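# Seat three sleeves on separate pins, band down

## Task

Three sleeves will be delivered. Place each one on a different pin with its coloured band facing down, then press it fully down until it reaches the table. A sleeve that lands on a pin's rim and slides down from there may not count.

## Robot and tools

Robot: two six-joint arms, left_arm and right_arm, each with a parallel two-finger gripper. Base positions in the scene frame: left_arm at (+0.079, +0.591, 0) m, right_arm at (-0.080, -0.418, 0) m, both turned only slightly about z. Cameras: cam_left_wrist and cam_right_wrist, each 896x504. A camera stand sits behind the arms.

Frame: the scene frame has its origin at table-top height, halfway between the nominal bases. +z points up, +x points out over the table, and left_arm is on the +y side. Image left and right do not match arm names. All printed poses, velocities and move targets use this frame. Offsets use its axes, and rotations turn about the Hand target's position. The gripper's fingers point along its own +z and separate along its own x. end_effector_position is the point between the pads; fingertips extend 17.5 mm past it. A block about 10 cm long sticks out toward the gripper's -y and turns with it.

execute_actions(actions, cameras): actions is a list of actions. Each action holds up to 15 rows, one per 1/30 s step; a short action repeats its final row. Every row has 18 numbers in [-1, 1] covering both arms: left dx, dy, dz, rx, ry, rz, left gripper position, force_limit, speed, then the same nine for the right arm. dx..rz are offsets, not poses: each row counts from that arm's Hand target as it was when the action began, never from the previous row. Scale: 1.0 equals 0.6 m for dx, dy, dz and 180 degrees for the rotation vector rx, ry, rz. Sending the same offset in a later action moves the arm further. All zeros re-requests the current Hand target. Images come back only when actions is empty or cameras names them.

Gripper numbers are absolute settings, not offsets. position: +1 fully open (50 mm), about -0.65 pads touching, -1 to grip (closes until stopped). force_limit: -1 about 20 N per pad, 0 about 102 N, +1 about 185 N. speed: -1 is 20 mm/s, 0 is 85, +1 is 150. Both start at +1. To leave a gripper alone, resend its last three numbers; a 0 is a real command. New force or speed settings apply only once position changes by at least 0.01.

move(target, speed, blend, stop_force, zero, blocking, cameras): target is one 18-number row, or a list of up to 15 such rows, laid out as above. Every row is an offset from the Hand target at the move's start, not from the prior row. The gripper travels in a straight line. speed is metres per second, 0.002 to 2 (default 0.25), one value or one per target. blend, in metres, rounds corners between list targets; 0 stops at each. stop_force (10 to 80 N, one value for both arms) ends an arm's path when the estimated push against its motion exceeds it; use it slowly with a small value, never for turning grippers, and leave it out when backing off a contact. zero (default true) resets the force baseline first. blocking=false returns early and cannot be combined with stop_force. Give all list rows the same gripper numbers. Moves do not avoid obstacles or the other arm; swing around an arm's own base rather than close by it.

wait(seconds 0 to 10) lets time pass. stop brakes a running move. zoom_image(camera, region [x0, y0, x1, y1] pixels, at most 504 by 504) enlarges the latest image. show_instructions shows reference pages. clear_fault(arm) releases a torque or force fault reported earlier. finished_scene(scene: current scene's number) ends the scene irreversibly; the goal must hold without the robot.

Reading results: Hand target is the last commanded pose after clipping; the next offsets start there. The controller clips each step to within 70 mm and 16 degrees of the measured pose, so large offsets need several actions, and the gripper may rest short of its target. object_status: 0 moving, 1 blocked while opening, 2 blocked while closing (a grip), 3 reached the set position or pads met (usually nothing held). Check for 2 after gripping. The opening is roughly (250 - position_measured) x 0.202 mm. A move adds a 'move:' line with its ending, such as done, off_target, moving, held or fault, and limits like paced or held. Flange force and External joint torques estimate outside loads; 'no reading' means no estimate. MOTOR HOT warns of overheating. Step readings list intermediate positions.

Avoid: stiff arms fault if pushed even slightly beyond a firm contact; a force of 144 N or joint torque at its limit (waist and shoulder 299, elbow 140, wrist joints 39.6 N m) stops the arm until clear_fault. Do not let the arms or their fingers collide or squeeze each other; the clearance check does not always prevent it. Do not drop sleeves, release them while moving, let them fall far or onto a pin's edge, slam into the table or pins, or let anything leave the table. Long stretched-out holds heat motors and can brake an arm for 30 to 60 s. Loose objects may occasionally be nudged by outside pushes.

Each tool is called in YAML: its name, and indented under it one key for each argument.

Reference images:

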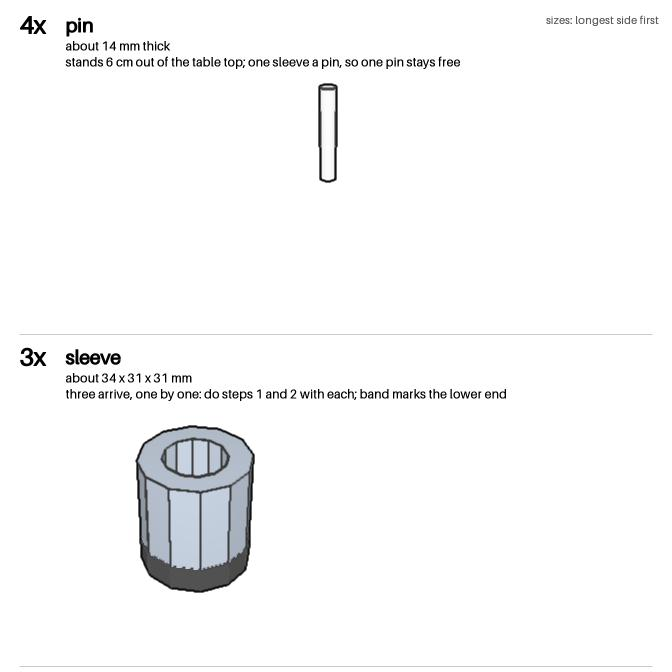

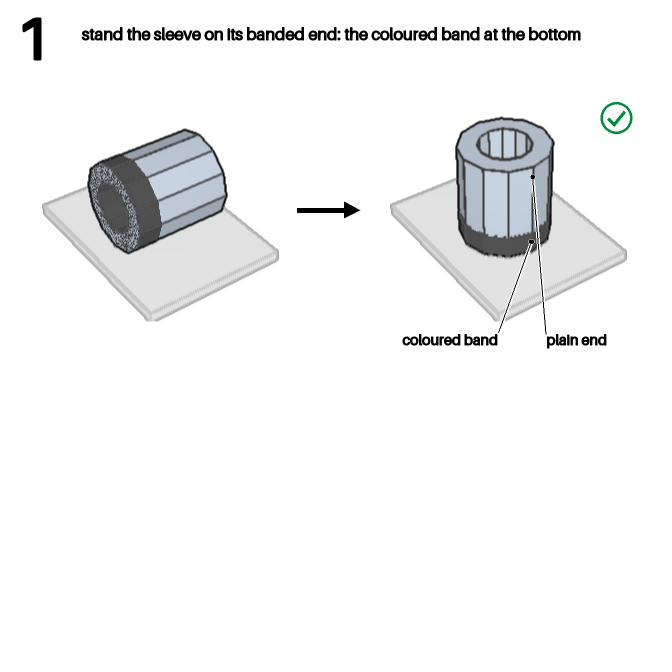

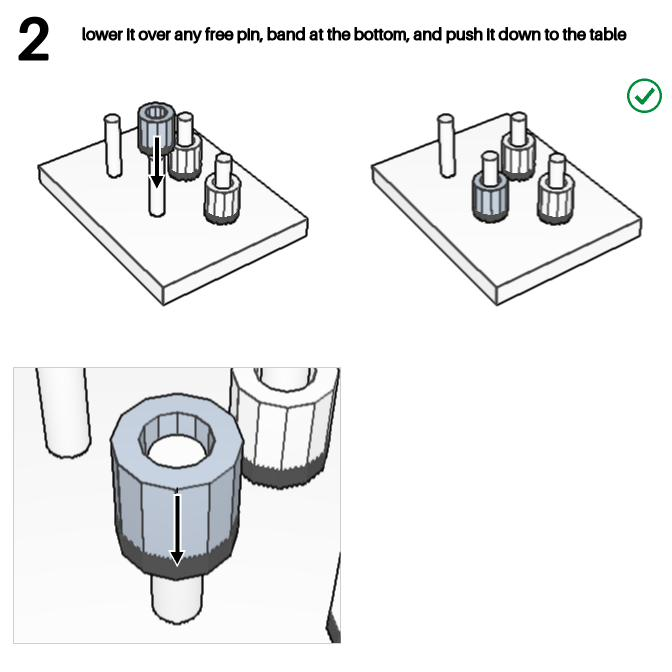

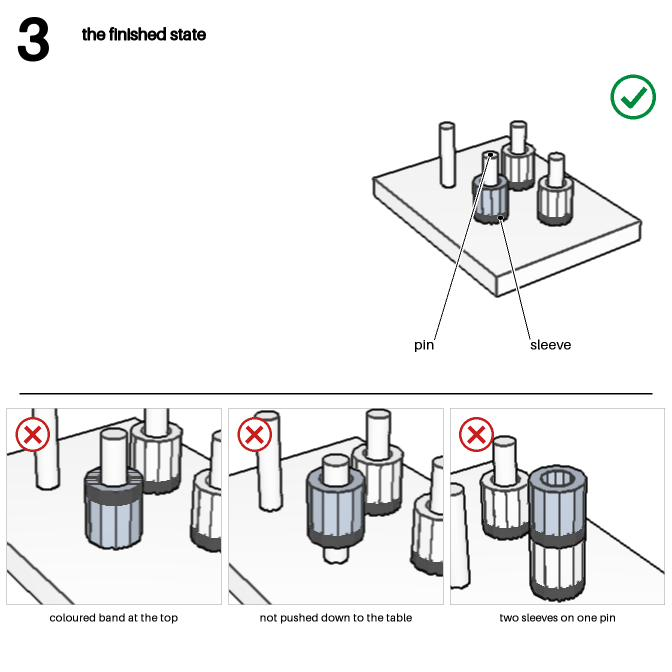

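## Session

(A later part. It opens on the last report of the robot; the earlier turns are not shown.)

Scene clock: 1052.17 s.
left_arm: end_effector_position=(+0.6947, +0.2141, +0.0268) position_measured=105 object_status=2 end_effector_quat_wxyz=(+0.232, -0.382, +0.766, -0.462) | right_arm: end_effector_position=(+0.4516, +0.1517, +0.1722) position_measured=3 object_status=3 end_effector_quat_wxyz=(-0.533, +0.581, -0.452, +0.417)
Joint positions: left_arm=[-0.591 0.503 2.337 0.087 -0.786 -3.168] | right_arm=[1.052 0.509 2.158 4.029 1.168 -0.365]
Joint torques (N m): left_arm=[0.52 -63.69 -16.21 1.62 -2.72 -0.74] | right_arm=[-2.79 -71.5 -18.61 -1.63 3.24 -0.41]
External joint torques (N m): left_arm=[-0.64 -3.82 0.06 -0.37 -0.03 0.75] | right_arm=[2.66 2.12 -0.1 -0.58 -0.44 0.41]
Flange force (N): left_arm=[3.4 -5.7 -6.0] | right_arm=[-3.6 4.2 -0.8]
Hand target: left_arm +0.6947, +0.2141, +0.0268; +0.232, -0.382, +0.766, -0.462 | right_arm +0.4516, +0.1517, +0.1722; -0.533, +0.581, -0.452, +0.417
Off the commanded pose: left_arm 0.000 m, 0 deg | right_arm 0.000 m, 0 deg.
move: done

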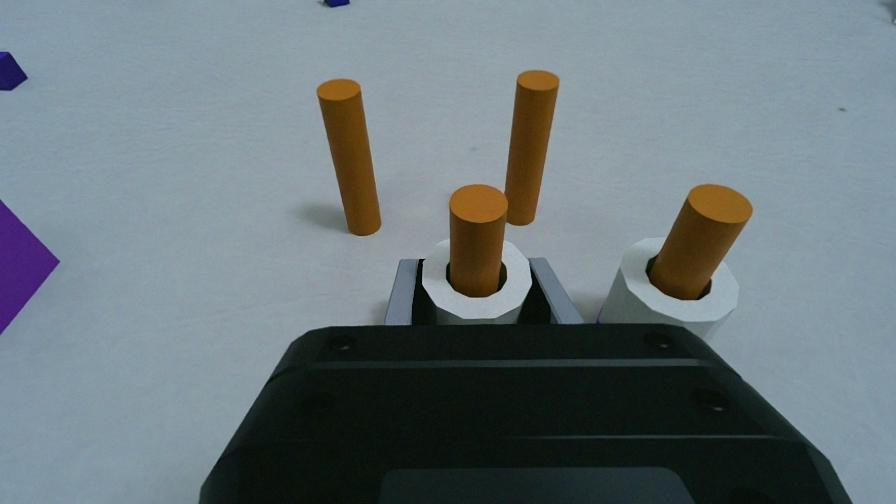

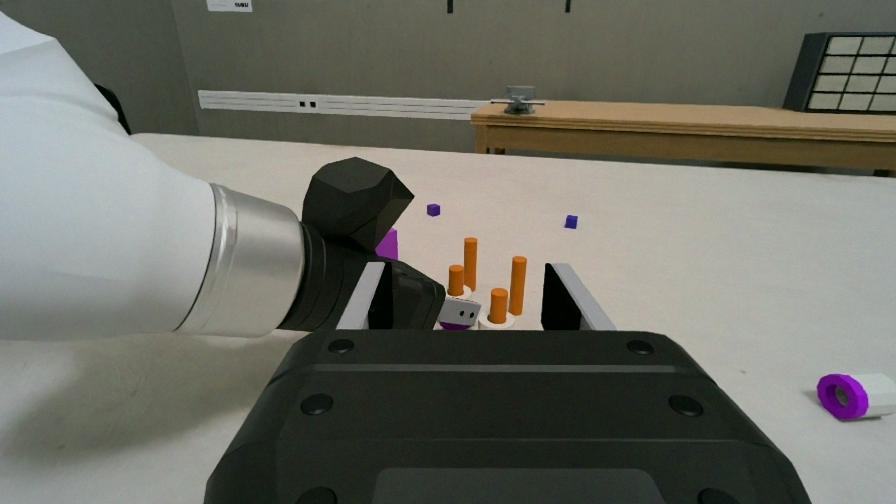

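move:
  target: [0,0,-0.01,0,0,0,-1,-0.5,-0.3, 0,0,0,0,0,0,1,1,1]
  speed: 0.02
  stop_force: 12

Scene clock: 1061.87 s.
left_arm: end_effector_position=(+0.6948, +0.2141, +0.0257) position_measured=105 object_status=2 end_effector_quat_wxyz=(+0.232, -0.382, +0.766, -0.462) | right_arm: end_effector_position=(+0.4516, +0.1517, +0.1722) position_measured=3 object_status=3 end_effector_quat_wxyz=(-0.533, +0.581, -0.452, +0.417)
Joint positions: left_arm=[-0.591 0.506 2.337 0.087 -0.789 -3.168] | right_arm=[1.052 0.509 2.158 4.029 1.168 -0.365]
Joint torques (N m): left_arm=[0.78 -49.77 -10.54 1.52 1.7 -0.69] | right_arm=[-2.61 -71.78 -18.81 -1.58 3.22 -0.42]
External joint torques (N m): left_arm=[-0.91 -17.79 -5.57 -0.28 -4.45 0.69] | right_arm=[2.27 2.37 0.06 -0.63 -0.42 0.42]
Flange force (N): left_arm=[4.0 -22.1 -19.0] | right_arm=[-3.0 4.7 -0.3]
Hand target: left_arm +0.6948, +0.2141, +0.0257; +0.232, -0.382, +0.766, -0.462 (not the last commanded pose) | right_arm +0.4516, +0.1517, +0.1722; -0.533, +0.581, -0.452, +0.417
Off the commanded pose: left_arm 0.005 m, 0 deg | right_arm 0.000 m, 0 deg.
move: contact (left_arm)

execute_actions:
  actions:
    - [[0,0,0.001,0,0,0,0.54,-0.5,-1,0,0,0,0,0,0,1,1,1]]
  cameras: ["all"]

zoom_image:
  camera: "cam_right_wrist"
  region: [380, 180, 520, 330]

Scene clock: 1072.73 s.
left_arm: end_effector_position=(+0.6948, +0.2141, +0.0263) position_measured=72 object_status=3 end_effector_quat_wxyz=(+0.232, -0.382, +0.766, -0.462) | right_arm: end_effector_position=(+0.4516, +0.1517, +0.1722) position_measured=3 object_status=3 end_effector_quat_wxyz=(-0.533, +0.581, -0.452, +0.417)
Joint positions: left_arm=[-0.591 0.505 2.337 0.087 -0.788 -3.168] | right_arm=[1.052 0.509 2.158 4.029 1.168 -0.365]
Joint torques (N m): left_arm=[0.34 -63.67 -16.22 1.59 -2.64 -0.74] | right_arm=[-3.05 -71.76 -18.53 -1.63 3.24 -0.4]
External joint torques (N m): left_arm=[-0.55 -3.69 0.14 -0.35 -0.1 0.74] | right_arm=[3.08 2.27 -0.33 -0.6 -0.44 0.4]
Flange force (N): left_arm=[3.2 -5.3 -5.9] | right_arm=[-4.6 4.4 -0.9]
Hand target: left_arm +0.6948, +0.2141, +0.0263; +0.232, -0.382, +0.766, -0.462 | right_arm +0.4516, +0.1517, +0.1722; -0.533, +0.581, -0.452, +0.417
Off the commanded pose: left_arm 0.000 m, 0 deg | right_arm 0.000 m, 0 deg.
Step readings (end_effector_position of left_arm | right_arm):
0: (+0.6948, +0.2141, +0.0257) | (+0.4516, +0.1517, +0.1722)
1: (+0.6948, +0.2141, +0.0257) | (+0.4516, +0.1517, +0.1722)
2: (+0.6947, +0.2142, +0.0257) | (+0.4516, +0.1517, +0.1722)
4: (+0.6947, +0.2142, +0.0260) | (+0.4516, +0.1517, +0.1722)
8: (+0.6947, +0.2142, +0.0262) | (+0.4516, +0.1517, +0.1722)
15: (+0.6948, +0.2141, +0.0262) | (+0.4516, +0.1517, +0.1722)

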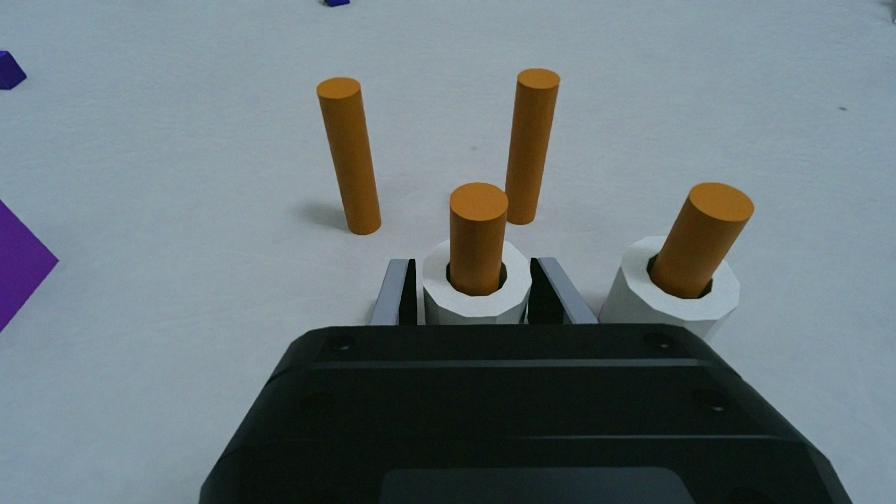

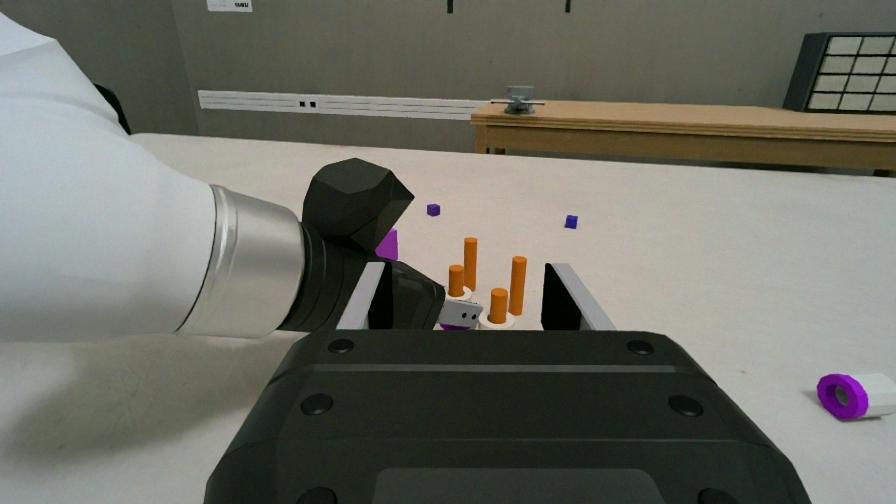

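Scaled by 3.360 from the camera's 896x504 image, which has a finer 1280x720 frame.

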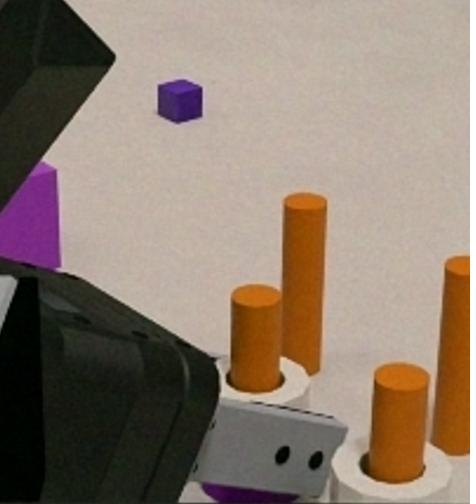

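move:
  target:
    - [0,0,0.2167,0,0,0,0.54,-0.5,-1, 0,0,0,0,0,0,1,1,1]
    - [-0.0603,-0.5405,0.1228,0.2862,0.2026,-0.1781,1,-0.5,0, -0.25,-0.2,0,0,0,0,1,1,1]
  blend: [0.03,0]
  speed: [0.12,0.45]
  cameras: ["all"]

Scene clock: 1205.30 s.
left_arm: end_effector_position=(+0.6586, -0.1102, +0.1000) position_measured=3 object_status=3 end_effector_quat_wxyz=(+0.001, -0.151, +0.989, -0.001) | right_arm: end_effector_position=(+0.3016, +0.0317, +0.1722) position_measured=3 object_status=3 end_effector_quat_wxyz=(-0.533, +0.581, -0.452, +0.417)
Joint positions: left_arm=[-0.937 0.704 1.301 0.001 1.135 -2.792] | right_arm=[1.231 0.371 2.469 4.162 1.323 -0.259]
Joint torques (N m): left_arm=[0.4 -104 -40.24 4.27 -0.07 -0.74] | right_arm=[-2.83 -50.88 -10.94 -0.81 3.38 -0.41]
External joint torques (N m): left_arm=[0.03 -4.67 0.37 -0.32 -0.02 0.74] | right_arm=[2.94 2.27 0.03 -0.59 -0.49 0.41]
Flange force (N): left_arm=[2.3 7.8 -3.0] | right_arm=[-4.4 6.5 -3.3]
Hand target: left_arm +0.6586, -0.1102, +0.1000; +0.001, -0.151, +0.989, -0.001 | right_arm +0.3016, +0.0317, +0.1722; -0.533, +0.581, -0.452, +0.417
Off the commanded pose: left_arm 0.000 m, 0 deg | right_arm 0.000 m, 0 deg.
move: done

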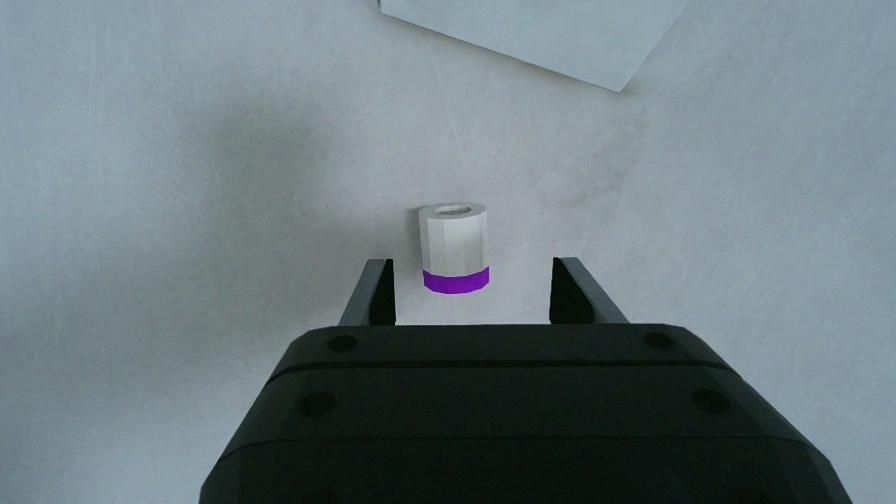

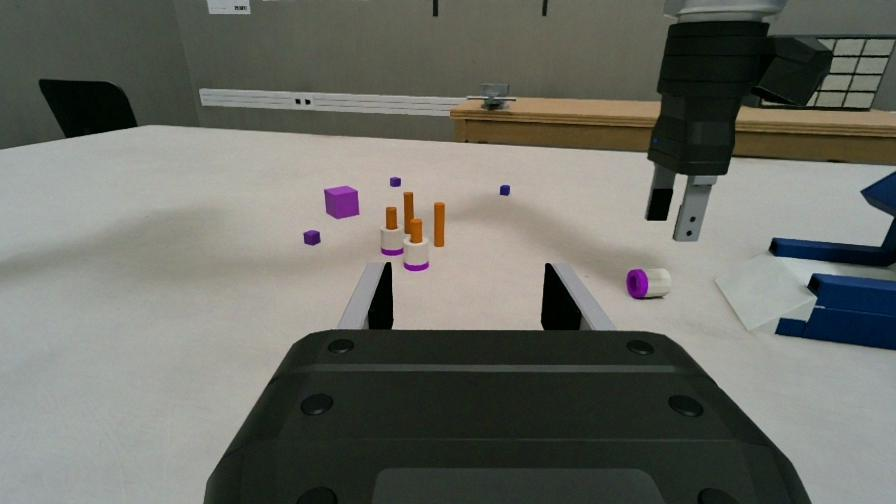

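move:
  target: [0.0078,0.0025,-0.06,0,0,0.0178,1,-0.5,0, 0,0,0,0,0,0,1,1,1]
  speed: 0.15
  cameras: ["cam_left_wrist"]

move:
  target: [0,0,-0.0675,0,0,0,1,-0.5,0, 0,0,0,0,0,0,1,1,1]
  speed: 0.05
  stop_force: 14
  cameras: ["cam_left_wrist"]

Scene clock: 1235.27 s.
left_arm: end_effector_position=(+0.6633, -0.1087, +0.0640) position_measured=3 object_status=3 end_effector_quat_wxyz=(+0.001, -0.179, +0.984, -0.001) | right_arm: end_effector_position=(+0.3016, +0.0317, +0.1722) position_measured=3 object_status=3 end_effector_quat_wxyz=(-0.533, +0.581, -0.452, +0.417)
Joint positions: left_arm=[-0.932 0.733 1.319 0.001 1.087 -2.843] | right_arm=[1.231 0.371 2.469 4.162 1.323 -0.259]
Joint torques (N m): left_arm=[0.27 -105.92 -39.32 4.19 -0.09 -0.76] | right_arm=[-2.55 -50.65 -11.15 -0.85 3.36 -0.4]
External joint torques (N m): left_arm=[-0.1 -4.19 0.37 -0.33 0 0.76] | right_arm=[2.55 1.98 0.3 -0.54 -0.47 0.4]
Flange force (N): left_arm=[1.7 7.0 -3.0] | right_arm=[-3.3 5.8 -3.0]
Hand target: left_arm +0.6633, -0.1087, +0.0640; +0.001, -0.179, +0.984, -0.001 | right_arm +0.3016, +0.0317, +0.1722; -0.533, +0.581, -0.452, +0.417
Off the commanded pose: left_arm 0.000 m, 0 deg | right_arm 0.000 m, 0 deg.
move: done
Images, in order (width x height): cam_left_wrist 896x504.

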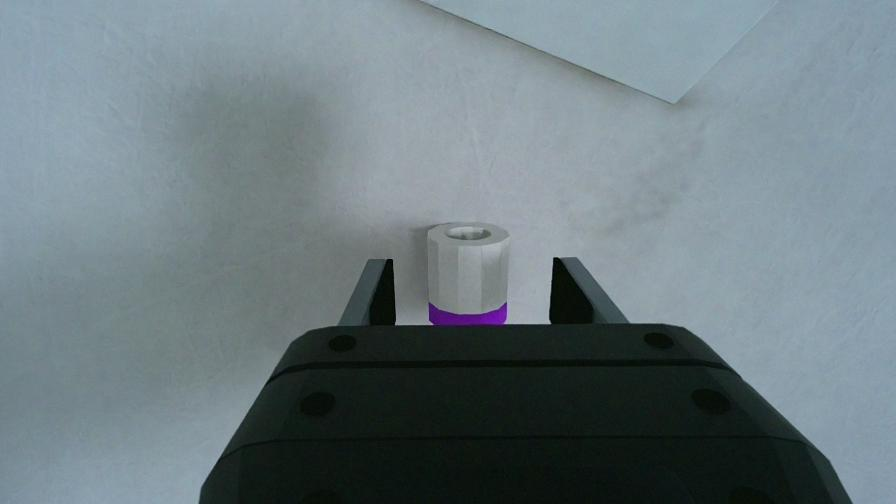

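Scene clock: 1236.83 s.
left_arm: end_effector_position=(+0.6633, -0.1087, +0.0235) position_measured=3 object_status=3 end_effector_quat_wxyz=(+0.001, -0.179, +0.984, -0.001) | right_arm: end_effector_position=(+0.3016, +0.0317, +0.1722) position_measured=3 object_status=3 end_effector_quat_wxyz=(-0.533, +0.581, -0.452, +0.417)
Joint positions: left_arm=[-0.932 0.766 1.341 0.001 1.032 -2.843] | right_arm=[1.231 0.371 2.469 4.162 1.323 -0.259]
Joint torques (N m): left_arm=[0.6 -106.76 -38.03 4.02 -0.06 -0.79] | right_arm=[-2.54 -51.33 -10.95 -0.84 3.39 -0.4]
External joint torques (N m): left_arm=[-0.56 -4.64 0.33 -0.29 -0.02 0.79] | right_arm=[2.6 2.66 -0.19 -0.58 -0.5 0.41]
Flange force (N): left_arm=[2.2 7.2 -3.8] | right_arm=[-4.5 7.3 -2.2]
Hand target: left_arm +0.6633, -0.1087, +0.0235; +0.001, -0.179, +0.984, -0.001 | right_arm +0.3016, +0.0317, +0.1722; -0.533, +0.581, -0.452, +0.417
Off the commanded pose: left_arm 0.000 m, 0 deg | right_arm 0.000 m, 0 deg.
move: done
Images, in order (width x height): cam_left_wrist 896x504.

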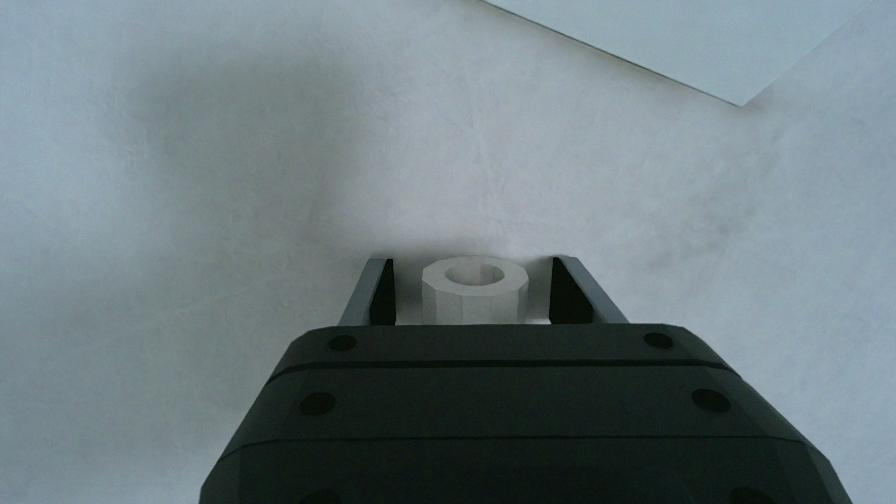

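execute_actions:
  actions:
    - [[0,0,0,0,0,0,-1,-0.5,-0.3,0,0,0,0,0,0,1,1,1]]

move:
  target:
    - [0,0,0.1,0,0,0,-1,-0.5,-0.3, 0,0,0,0,0,0,1,1,1]
    - [-0.0138,0.2145,0.1,0,0,0,-1,-0.5,-0.3, 0,0,0,0,0,0,1,1,1]
    - [-0.0138,0.2145,0.012,0,0,0,-1,-0.5,-0.3, 0,0,0,0,0,0,1,1,1]
  blend: [0.03,0.03,0]
  speed: [0.15,0.25,0.15]

move:
  target: [0,0,-0.016,0,0,0,-1,-0.5,-0.3, 0,0,0,0,0,0,1,1,1]
  speed: 0.02
  stop_force: 10
  cameras: ["all"]

Scene clock: 1263.17 s.
left_arm: end_effector_position=(+0.6633, -0.1087, +0.0235) position_measured=104 object_status=2 end_effector_quat_wxyz=(+0.001, -0.179, +0.984, -0.001) | right_arm: end_effector_position=(+0.3016, +0.0317, +0.1722) position_measured=3 object_status=3 end_effector_quat_wxyz=(-0.533, +0.581, -0.452, +0.417)
Joint positions: left_arm=[-0.932 0.766 1.341 0.001 1.032 -2.843] | right_arm=[1.231 0.371 2.469 4.162 1.323 -0.259]
Joint torques (N m): left_arm=[0.4 -106.56 -37.9 4.03 -0.08 -0.75] | right_arm=[-2.49 -51.34 -11.03 -0.87 3.33 -0.35]
External joint torques (N m): left_arm=[-1.11 -5.28 0.08 -0.31 -0.01 0.75] | right_arm=[2.49 2.77 0.01 -0.54 -0.45 0.35]
Flange force (N): left_arm=[2.9 7.2 -4.4] | right_arm=[-4.3 7.6 -2.2]
Hand target: left_arm +0.6633, -0.1087, +0.0235; +0.001, -0.179, +0.984, -0.001 | right_arm +0.3016, +0.0317, +0.1722; -0.533, +0.581, -0.452, +0.417
Off the commanded pose: left_arm 0.000 m, 0 deg | right_arm 0.000 m, 0 deg.
Step readings (end_effector_position of left_arm | right_arm):
0: (+0.6633, -0.1087, +0.0235) | (+0.3016, +0.0317, +0.1722)
1: (+0.6633, -0.1087, +0.0235) | (+0.3016, +0.0317, +0.1722)
2: (+0.6633, -0.1087, +0.0235) | (+0.3016, +0.0317, +0.1722)
4: (+0.6633, -0.1087, +0.0235) | (+0.3016, +0.0317, +0.1722)
8: (+0.6633, -0.1087, +0.0235) | (+0.3016, +0.0317, +0.1722)
15: (+0.6633, -0.1087, +0.0235) | (+0.3016, +0.0317, +0.1722)

Scene clock: 1264.77 s.
left_arm: end_effector_position=(+0.6550, +0.0200, +0.0308) position_measured=104 object_status=2 end_effector_quat_wxyz=(+0.001, -0.179, +0.984, -0.001) | right_arm: end_effector_position=(+0.3016, +0.0317, +0.1722) position_measured=3 object_status=3 end_effector_quat_wxyz=(-0.533, +0.581, -0.452, +0.417)
Joint positions: left_arm=[-0.843 0.623 1.589 0 0.926 -2.754] | right_arm=[1.231 0.371 2.469 4.162 1.323 -0.259]
Joint torques (N m): left_arm=[0.19 -92.95 -35.21 3.8 -0.15 -0.74] | right_arm=[-2.62 -51.16 -10.82 -0.87 3.37 -0.44]
External joint torques (N m): left_arm=[-0.24 -4.63 -0.16 -0.31 0.05 0.74] | right_arm=[2.65 2.57 -0.1 -0.53 -0.48 0.44]
Flange force (N): left_arm=[1.7 5.3 -4.6] | right_arm=[-4.4 7.2 -2.6]
Hand target: left_arm +0.6550, +0.0200, +0.0307; +0.001, -0.179, +0.984, -0.001 | right_arm +0.3016, +0.0317, +0.1722; -0.533, +0.581, -0.452, +0.417
Off the commanded pose: left_arm 0.000 m, 0 deg | right_arm 0.000 m, 0 deg.
move: done; blend cut to 0.0264 m at target 2

Scene clock: 1265.77 s.
left_arm: end_effector_position=(+0.6551, +0.0200, +0.0226) position_measured=104 object_status=2 end_effector_quat_wxyz=(+0.001, -0.179, +0.984, -0.001) | right_arm: end_effector_position=(+0.3016, +0.0317, +0.1722) position_measured=3 object_status=3 end_effector_quat_wxyz=(-0.533, +0.581, -0.452, +0.417)
Joint positions: left_arm=[-0.843 0.631 1.593 0 0.914 -2.754] | right_arm=[1.231 0.371 2.469 4.162 1.323 -0.259]
Joint torques (N m): left_arm=[1.05 -63.36 -24.61 4.06 -3.22 -0.74] | right_arm=[-2.75 -50.75 -11.01 -0.76 3.34 -0.5]
External joint torques (N m): left_arm=[-0.91 -33.93 -10.2 -0.61 3.13 0.74] | right_arm=[2.75 2.12 0.01 -0.64 -0.44 0.5]
Flange force (N): left_arm=[6.9 14.6 -42.6] | right_arm=[-3.9 6.4 -2.9]
Hand target: left_arm +0.6551, +0.0199, +0.0226; +0.001, -0.179, +0.984, -0.001 (not the last commanded pose) | right_arm +0.3016, +0.0317, +0.1722; -0.533, +0.581, -0.452, +0.417
Off the commanded pose: left_arm 0.002 m, 0 deg | right_arm 0.000 m, 0 deg.
move: contact (left_arm)

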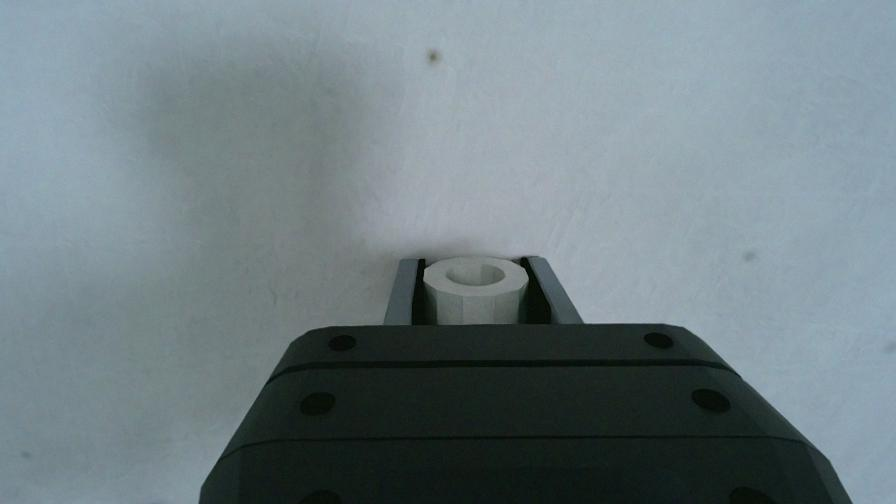

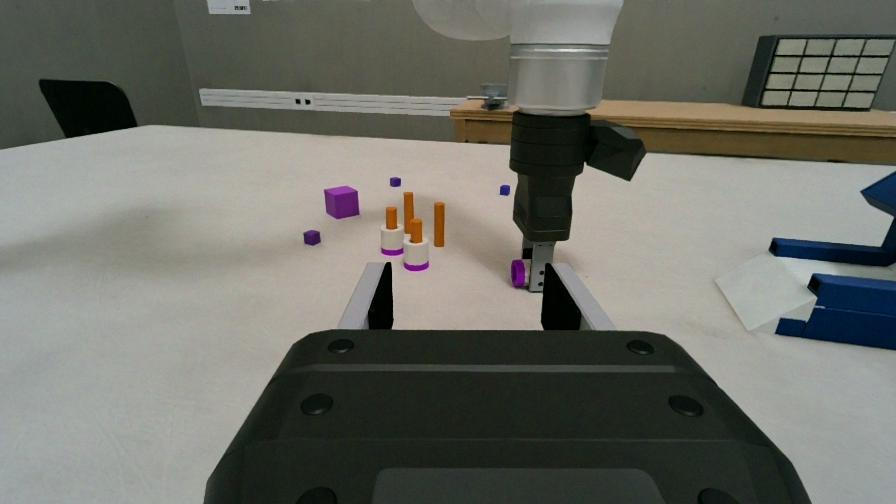

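move:
  target:
    - [0,0,0.0012,0,0,0,-1,-0.5,-0.3, 0,0,0,0,0,0,1,1,1]
    - [0,0,0.0012,0,0,0,1,-0.5,-0.6, 0,0,0,0,0,0,1,1,1]
    - [0,0,0.0055,0.1559,0.0589,0,1,-0.5,-0.6, 0,0,0,0,0,0,1,1,1]
  speed: [0.02,0.05,0.15]
  cameras: ["all"]

Scene clock: 1278.60 s.
left_arm: end_effector_position=(+0.6551, +0.0200, +0.0259) position_measured=3 object_status=3 end_effector_quat_wxyz=(-0.046, -0.172, +0.951, +0.253) | right_arm: end_effector_position=(+0.3016, +0.0317, +0.1722) position_measured=3 object_status=3 end_effector_quat_wxyz=(-0.533, +0.581, -0.452, +0.417)
Joint positions: left_arm=[-0.901 0.845 1.263 0.162 1.531 -2.859] | right_arm=[1.231 0.371 2.469 4.162 1.323 -0.259]
Joint torques (N m): left_arm=[0.55 -111.23 -37.02 4.43 1.31 -0.76] | right_arm=[-2.4 -50.94 -10.94 -0.84 3.33 -0.42]
External joint torques (N m): left_arm=[-0.98 -5.62 0.21 -0.3 0.1 0.76] | right_arm=[2.43 2.27 0.05 -0.56 -0.44 0.42]
Flange force (N): left_arm=[3.5 9.2 -0.5] | right_arm=[-3.6 6.5 -2.4]
Hand target: left_arm +0.6551, +0.0199, +0.0259; -0.046, -0.172, +0.951, +0.253 | right_arm +0.3016, +0.0317, +0.1722; -0.533, +0.581, -0.452, +0.417
Off the commanded pose: left_arm 0.000 m, 0 deg | right_arm 0.000 m, 0 deg.
move: done

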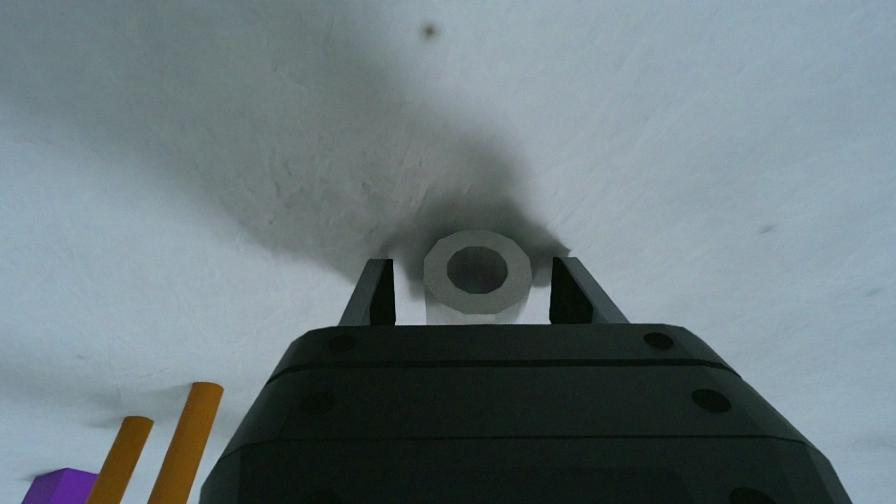

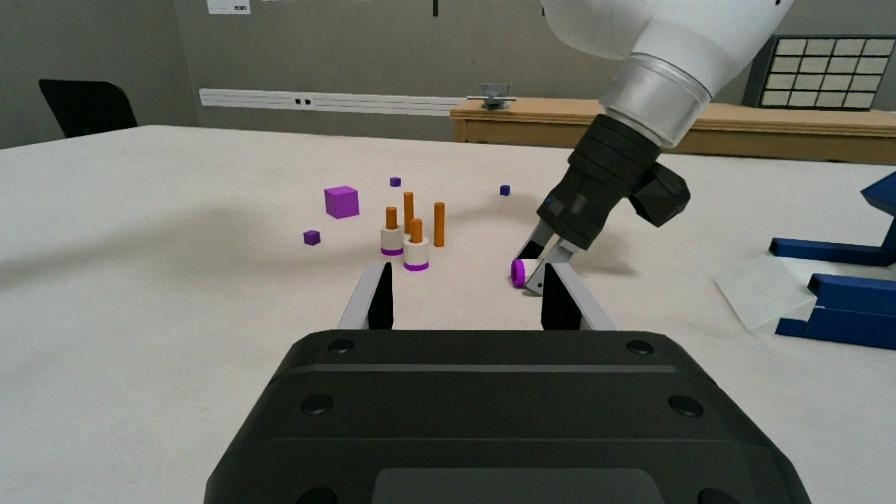

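execute_actions:
  actions:
    - [[0,0,0,0,0,0,-1,-0.5,-0.3,0,0,0,0,0,0,1,1,1]]

move:
  target:
    - [0,0,0.2833,0,0,0,-1,-0.5,-0.3, 0,0,0,0,0,0,1,1,1]
    - [0.1897,0.3265,0.1733,-0.4677,-0.1768,0,-1,-0.5,-0.3, 0,0,0,0,0,0,1,1,1]
  blend: [0.05,0]
  speed: [0.25,0.4]

move:
  target: [0,0,0,0,0,0,-1,-0.5,-0.3, 0.405,0.1435,0,0,0,0.0372,1,1,1]
  speed: 0.3
  cameras: ["all"]

zoom_image:
  camera: "cam_right_wrist"
  region: [400, 160, 540, 310]

Scene clock: 1321.10 s.
left_arm: end_effector_position=(+0.6551, +0.0199, +0.0259) position_measured=105 object_status=2 end_effector_quat_wxyz=(-0.046, -0.172, +0.951, +0.253) | right_arm: end_effector_position=(+0.3016, +0.0317, +0.1722) position_measured=3 object_status=3 end_effector_quat_wxyz=(-0.533, +0.581, -0.452, +0.417)
Joint positions: left_arm=[-0.901 0.845 1.263 0.162 1.531 -2.859] | right_arm=[1.231 0.371 2.469 4.162 1.323 -0.259]
Joint torques (N m): left_arm=[0.65 -111.37 -36.95 4.44 1.39 -0.74] | right_arm=[-2.85 -51.19 -10.91 -0.87 3.36 -0.4]
External joint torques (N m): left_arm=[-0.69 -4.82 0.35 -0.34 0.01 0.74] | right_arm=[2.73 2.58 -0.2 -0.55 -0.46 0.41]
Flange force (N): left_arm=[3.0 8.4 0.0] | right_arm=[-4.7 7.2 -2.6]
Hand target: left_arm +0.6551, +0.0199, +0.0259; -0.046, -0.172, +0.951, +0.253 | right_arm +0.3016, +0.0317, +0.1722; -0.533, +0.581, -0.452, +0.417
Off the commanded pose: left_arm 0.000 m, 0 deg | right_arm 0.000 m, 0 deg.
Step readings (end_effector_position of left_arm | right_arm):
0: (+0.6551, +0.0199, +0.0259) | (+0.3016, +0.0317, +0.1722)
1: (+0.6551, +0.0199, +0.0259) | (+0.3016, +0.0317, +0.1722)
2: (+0.6551, +0.0199, +0.0259) | (+0.3016, +0.0317, +0.1722)
4: (+0.6551, +0.0199, +0.0259) | (+0.3016, +0.0317, +0.1722)
8: (+0.6551, +0.0199, +0.0259) | (+0.3016, +0.0317, +0.1722)
15: (+0.6551, +0.0199, +0.0259) | (+0.3016, +0.0317, +0.1722)

Scene clock: 1324.43 s.
left_arm: end_effector_position=(+0.7689, +0.2158, +0.1299) position_measured=105 object_status=2 end_effector_quat_wxyz=(+0.091, -0.155, +0.851, -0.493) | right_arm: end_effector_position=(+0.3016, +0.0317, +0.1722) position_measured=3 object_status=3 end_effector_quat_wxyz=(-0.533, +0.581, -0.452, +0.417)
Joint positions: left_arm=[-0.304 0.446 2.024 -1.714 0.774 -0.787] | right_arm=[1.231 0.371 2.469 4.162 1.323 -0.259]
Joint torques (N m): left_arm=[0.48 -67.9 -25.84 -1.3 1.81 -0.78] | right_arm=[-2.47 -50.77 -10.95 -0.82 3.35 -0.48]
External joint torques (N m): left_arm=[-0.57 -3.31 0.38 -0.42 0.08 0.78] | right_arm=[2.52 2.05 -0.13 -0.6 -0.45 0.48]
Flange force (N): left_arm=[5.8 -0.6 -2.5] | right_arm=[-3.8 6.1 -2.4]
Hand target: left_arm +0.7689, +0.2158, +0.1299; +0.091, -0.155, +0.851, -0.493 | right_arm +0.3016, +0.0317, +0.1722; -0.533, +0.581, -0.452, +0.417
Off the commanded pose: left_arm 0.000 m, 0 deg | right_arm 0.000 m, 0 deg.
move: done

Scene clock: 1325.73 s.
left_arm: end_effector_position=(+0.7689, +0.2158, +0.1299) position_measured=105 object_status=2 end_effector_quat_wxyz=(+0.091, -0.155, +0.851, -0.493) | right_arm: end_effector_position=(+0.5445, +0.1178, +0.1722) position_measured=3 object_status=3 end_effector_quat_wxyz=(-0.557, +0.606, -0.418, +0.385)
Joint positions: left_arm=[-0.304 0.446 2.024 -1.714 0.774 -0.787] | right_arm=[0.832 0.51 2.157 3.673 1.067 -0.236]
Joint torques (N m): left_arm=[0.52 -67.74 -25.81 -1.25 1.8 -0.75] | right_arm=[-3.41 -73.9 -20.32 -1.73 3.32 -0.41]
External joint torques (N m): left_arm=[-0.54 -3.56 0.27 -0.47 0.09 0.75] | right_arm=[3.63 2.8 -0.04 -0.57 -0.42 0.41]
Flange force (N): left_arm=[5.8 -0.8 -2.8] | right_arm=[-5.6 4.9 0.4]
Hand target: left_arm +0.7689, +0.2158, +0.1299; +0.091, -0.155, +0.851, -0.493 | right_arm +0.5446, +0.1178, +0.1722; -0.557, +0.606, -0.418, +0.385
Off the commanded pose: left_arm 0.000 m, 0 deg | right_arm 0.000 m, 0 deg.
move: done

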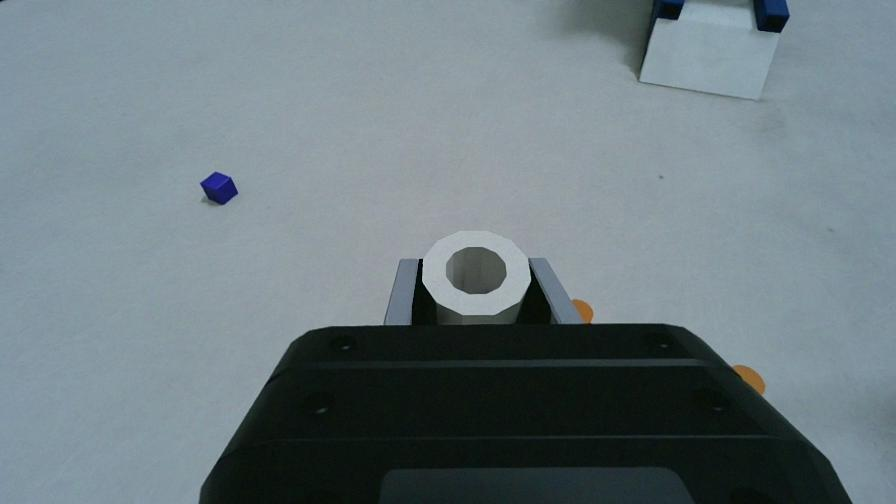

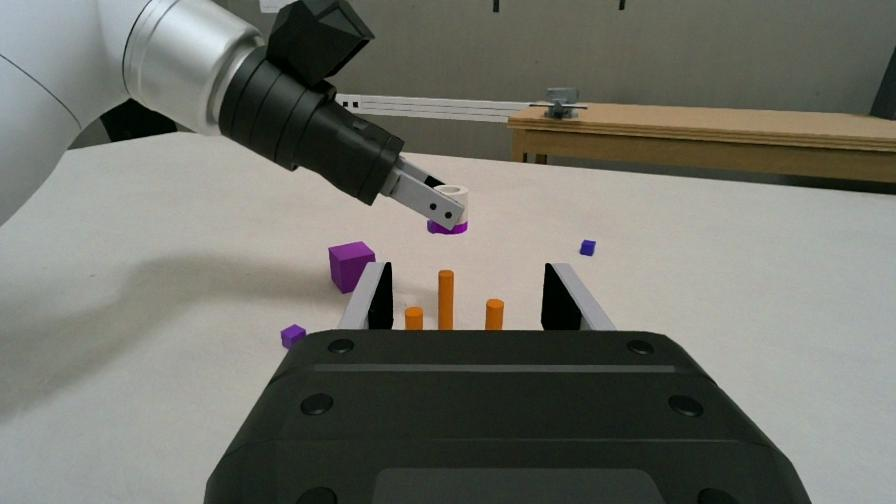

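Scaled by 3.360 from the camera's 896x504 image, which has a finer 1280x720 frame.

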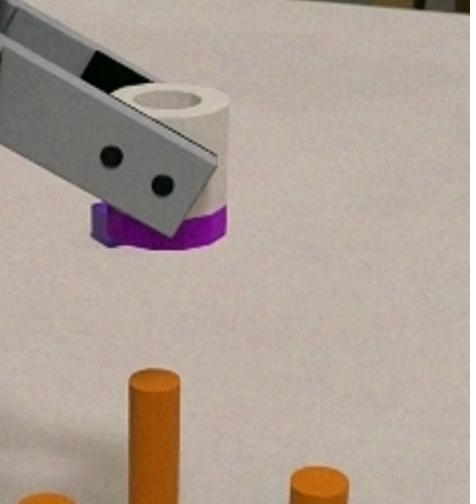

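move:
  target: [-0.0035,0.0045,-0.0417,0,0,0,-1,-0.5,-0.3, 0.1522,-0.1858,0,0,0,0.1906,1,1,1]
  speed: 0.3
  cameras: ["all"]

zoom_image:
  camera: "cam_right_wrist"
  region: [400, 180, 520, 310]

Scene clock: 1354.80 s.
left_arm: end_effector_position=(+0.7668, +0.2185, +0.1049) position_measured=105 object_status=2 end_effector_quat_wxyz=(+0.091, -0.155, +0.851, -0.493) | right_arm: end_effector_position=(+0.6174, +0.0242, +0.1701) position_measured=3 object_status=3 end_effector_quat_wxyz=(-0.630, +0.689, -0.263, +0.244)
Joint positions: left_arm=[-0.3 0.479 2.038 -1.758 0.783 -0.722] | right_arm=[0.37 0.505 2.17 2.596 1.073 0.231]
Joint torques (N m): left_arm=[0.38 -68.93 -24.05 -1.26 1.94 -0.77] | right_arm=[-34.19 -71.07 -44.48 -1.07 3.47 -0.49]
External joint torques (N m): left_arm=[-0.11 -4.05 0.3 -0.46 0.07 0.77] | right_arm=[34.14 -3.2 20.44 0.04 -0.56 0.49]
External joint torques when the fault began: right_arm=[3.19 2.69 4 -0.23 -0.65 0.39]
Flange force (N): left_arm=[5.8 -1.4 -3.9] | right_arm=[-71.6 -3.4 -10.0]
Flange force when the fault began (N): right_arm=[-6.5 3.8 -1.3]
Hand target: left_arm +0.7668, +0.2185, +0.1049; +0.091, -0.155, +0.851, -0.493 | right_arm +0.6174, +0.0242, +0.1701; -0.630, +0.689, -0.263, +0.244 (not the last commanded pose)
Tool commands: left_gripper/position=-1.0 left_gripper/force_limit=-0.5 left_gripper/speed=-0.3 right_gripper/position=+1.0 right_gripper/force_limit=+1.0 right_gripper/speed=+1.0
Off the commanded pose: left_arm 0.000 m, 0 deg | right_arm 0.026 m, 7 deg.
FORCE FAULT: contact force on the right arm reached its limit, and that arm stopped. The contact can be on any part of that arm, not only on its tool. That arm's remaining commands of this call were not run. That arm is still stopped at the end of this call. While its stop runs, that arm takes no new command, but its gripper still runs the gripper command that each later call begins with.
CLEAR FAULT: the right arm stays stopped until you call clear_fault(arm="right_arm").
move: fault (right_arm)

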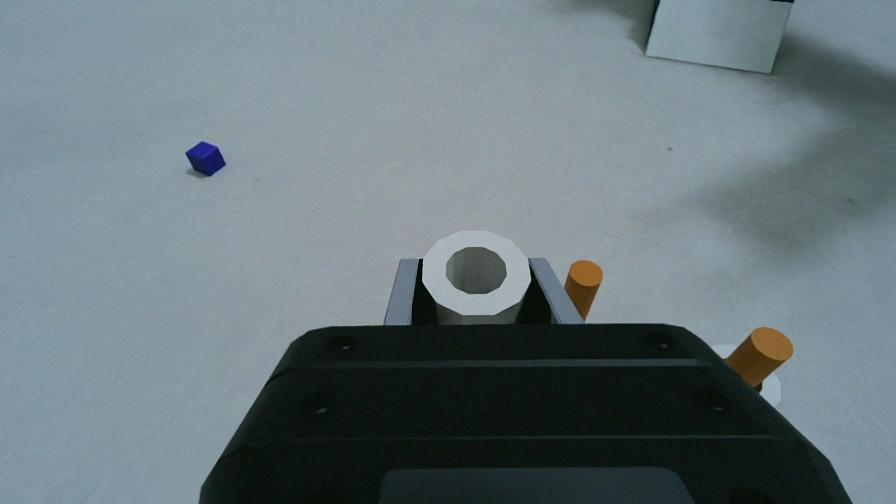

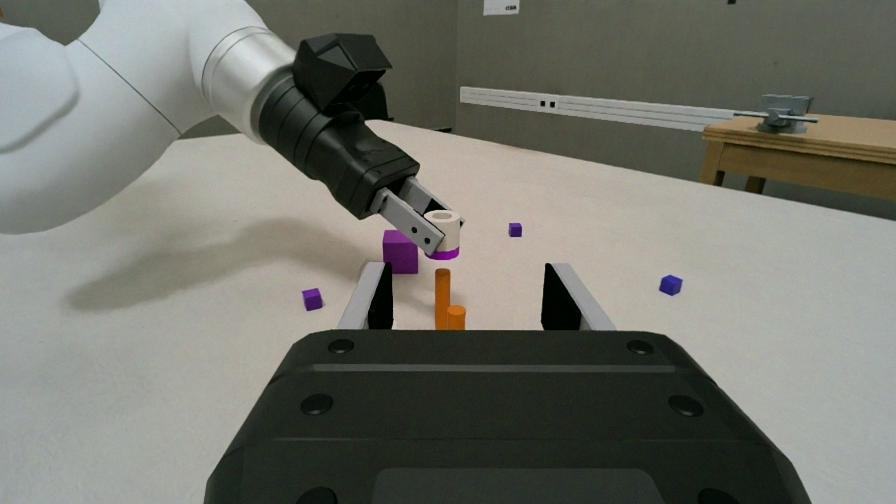

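Scaled by 3.877 from the camera's 896x504 image, which has a finer 1280x720 frame.

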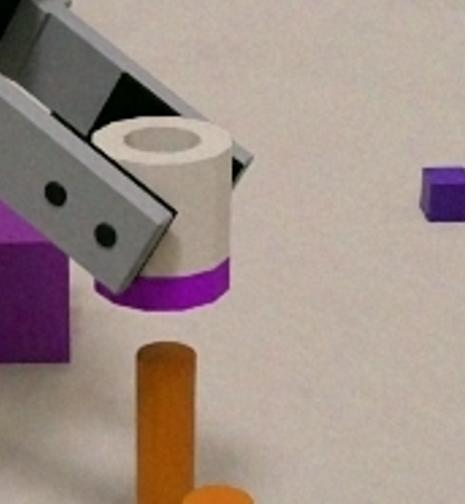

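clear_fault:
  arm: "right_arm"

move:
  target: [0,0,0,0,0,0,-1,-0.5,-0.3, -0.1213,0.156,0.0035,0,0,-0.1528,1,1,1]
  speed: 0.2
  cameras: ["cam_right_wrist"]

Scene clock: 1388.70 s.
left_arm: end_effector_position=(+0.7668, +0.2185, +0.1049) position_measured=105 object_status=2 end_effector_quat_wxyz=(+0.091, -0.155, +0.851, -0.493) | right_arm: end_effector_position=(+0.6174, +0.0242, +0.1701) position_measured=3 object_status=3 end_effector_quat_wxyz=(-0.630, +0.689, -0.263, +0.244)
Joint positions: left_arm=[-0.3 0.479 2.038 -1.758 0.783 -0.722] | right_arm=[0.37 0.505 2.17 2.596 1.073 0.231]
Joint torques (N m): left_arm=[0.56 -68.75 -24.01 -1.27 1.98 -0.76] | right_arm=[-34.07 -71.02 -44.41 -1.1 3.36 -0.43]
External joint torques (N m): left_arm=[-0.55 -4.11 0.14 -0.47 0.04 0.76] | right_arm=[33.93 -3.18 20.42 0.08 -0.45 0.43]
Flange force (N): left_arm=[6.1 -1.9 -3.3] | right_arm=[-71.4 -3.1 -10.2]
Hand target: left_arm +0.7668, +0.2185, +0.1049; +0.091, -0.155, +0.851, -0.493 | right_arm +0.6174, +0.0242, +0.1701; -0.630, +0.689, -0.263, +0.244 (not the last commanded pose)
Tool commands: left_gripper/position=-1.0 left_gripper/force_limit=-0.5 left_gripper/speed=-0.3 right_gripper/position=+1.0 right_gripper/force_limit=+1.0 right_gripper/speed=+1.0
Off the commanded pose: left_arm 0.000 m, 0 deg | right_arm 0.026 m, 7 deg.
FORCE FAULT, CONTINUED: the right arm's stop, for the force fault that an earlier result reported, is over. The call counts as one of the actions that you can send in this scene. That arm's target is now where it stood when the stop ended, not its last command. That arm accepts commands again.
CLEAR FAULT: your call cleared the right arm's force fault. If the contact force or a joint's load stays at its limit, that arm stops again.

Scene clock: 1390.37 s.
left_arm: end_effector_position=(+0.7668, +0.2185, +0.1049) position_measured=105 object_status=2 end_effector_quat_wxyz=(+0.091, -0.155, +0.851, -0.493) | right_arm: end_effector_position=(+0.5447, +0.1178, +0.1722) position_measured=3 object_status=3 end_effector_quat_wxyz=(-0.553, +0.607, -0.419, +0.387)
Joint positions: left_arm=[-0.3 0.479 2.038 -1.758 0.783 -0.722] | right_arm=[0.835 0.508 2.155 3.684 1.062 -0.246]
Joint torques (N m): left_arm=[0.86 -69.05 -24.01 -1.26 1.94 -0.74] | right_arm=[-1.61 -73.39 -20.55 -1.68 3.34 -0.45]
External joint torques (N m): left_arm=[-0.74 -3.65 0.23 -0.47 0.06 0.74] | right_arm=[1.71 2.44 0.28 -0.61 -0.45 0.45]
Flange force (N): left_arm=[6.0 -1.5 -2.6] | right_arm=[-2.0 4.2 1.2]
Hand target: left_arm +0.7668, +0.2185, +0.1049; +0.091, -0.155, +0.851, -0.493 | right_arm +0.5447, +0.1178, +0.1722; -0.553, +0.607, -0.419, +0.387
Off the commanded pose: left_arm 0.000 m, 0 deg | right_arm 0.000 m, 0 deg.
move: done
Images, in order (width x height): cam_right_wrist 896x504.

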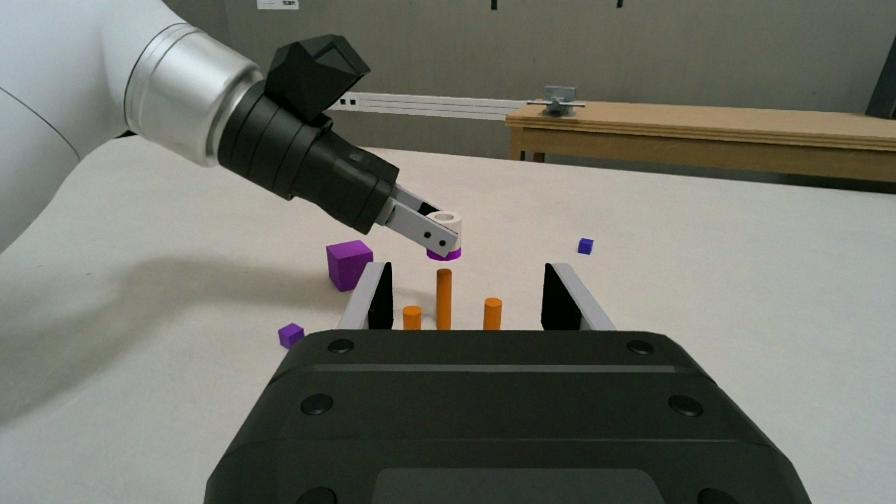

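Good, the right arm is free. Check this view's alignment and lower slowly with contact sensing.

zoom_image:
  camera: "cam_right_wrist"
  region: [400, 190, 500, 300]

Scaled by 4.582 from the camera's 896x504 image, which has a finer 1280x720 frame.

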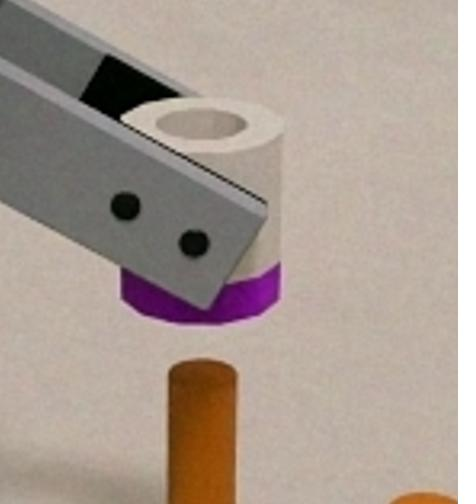

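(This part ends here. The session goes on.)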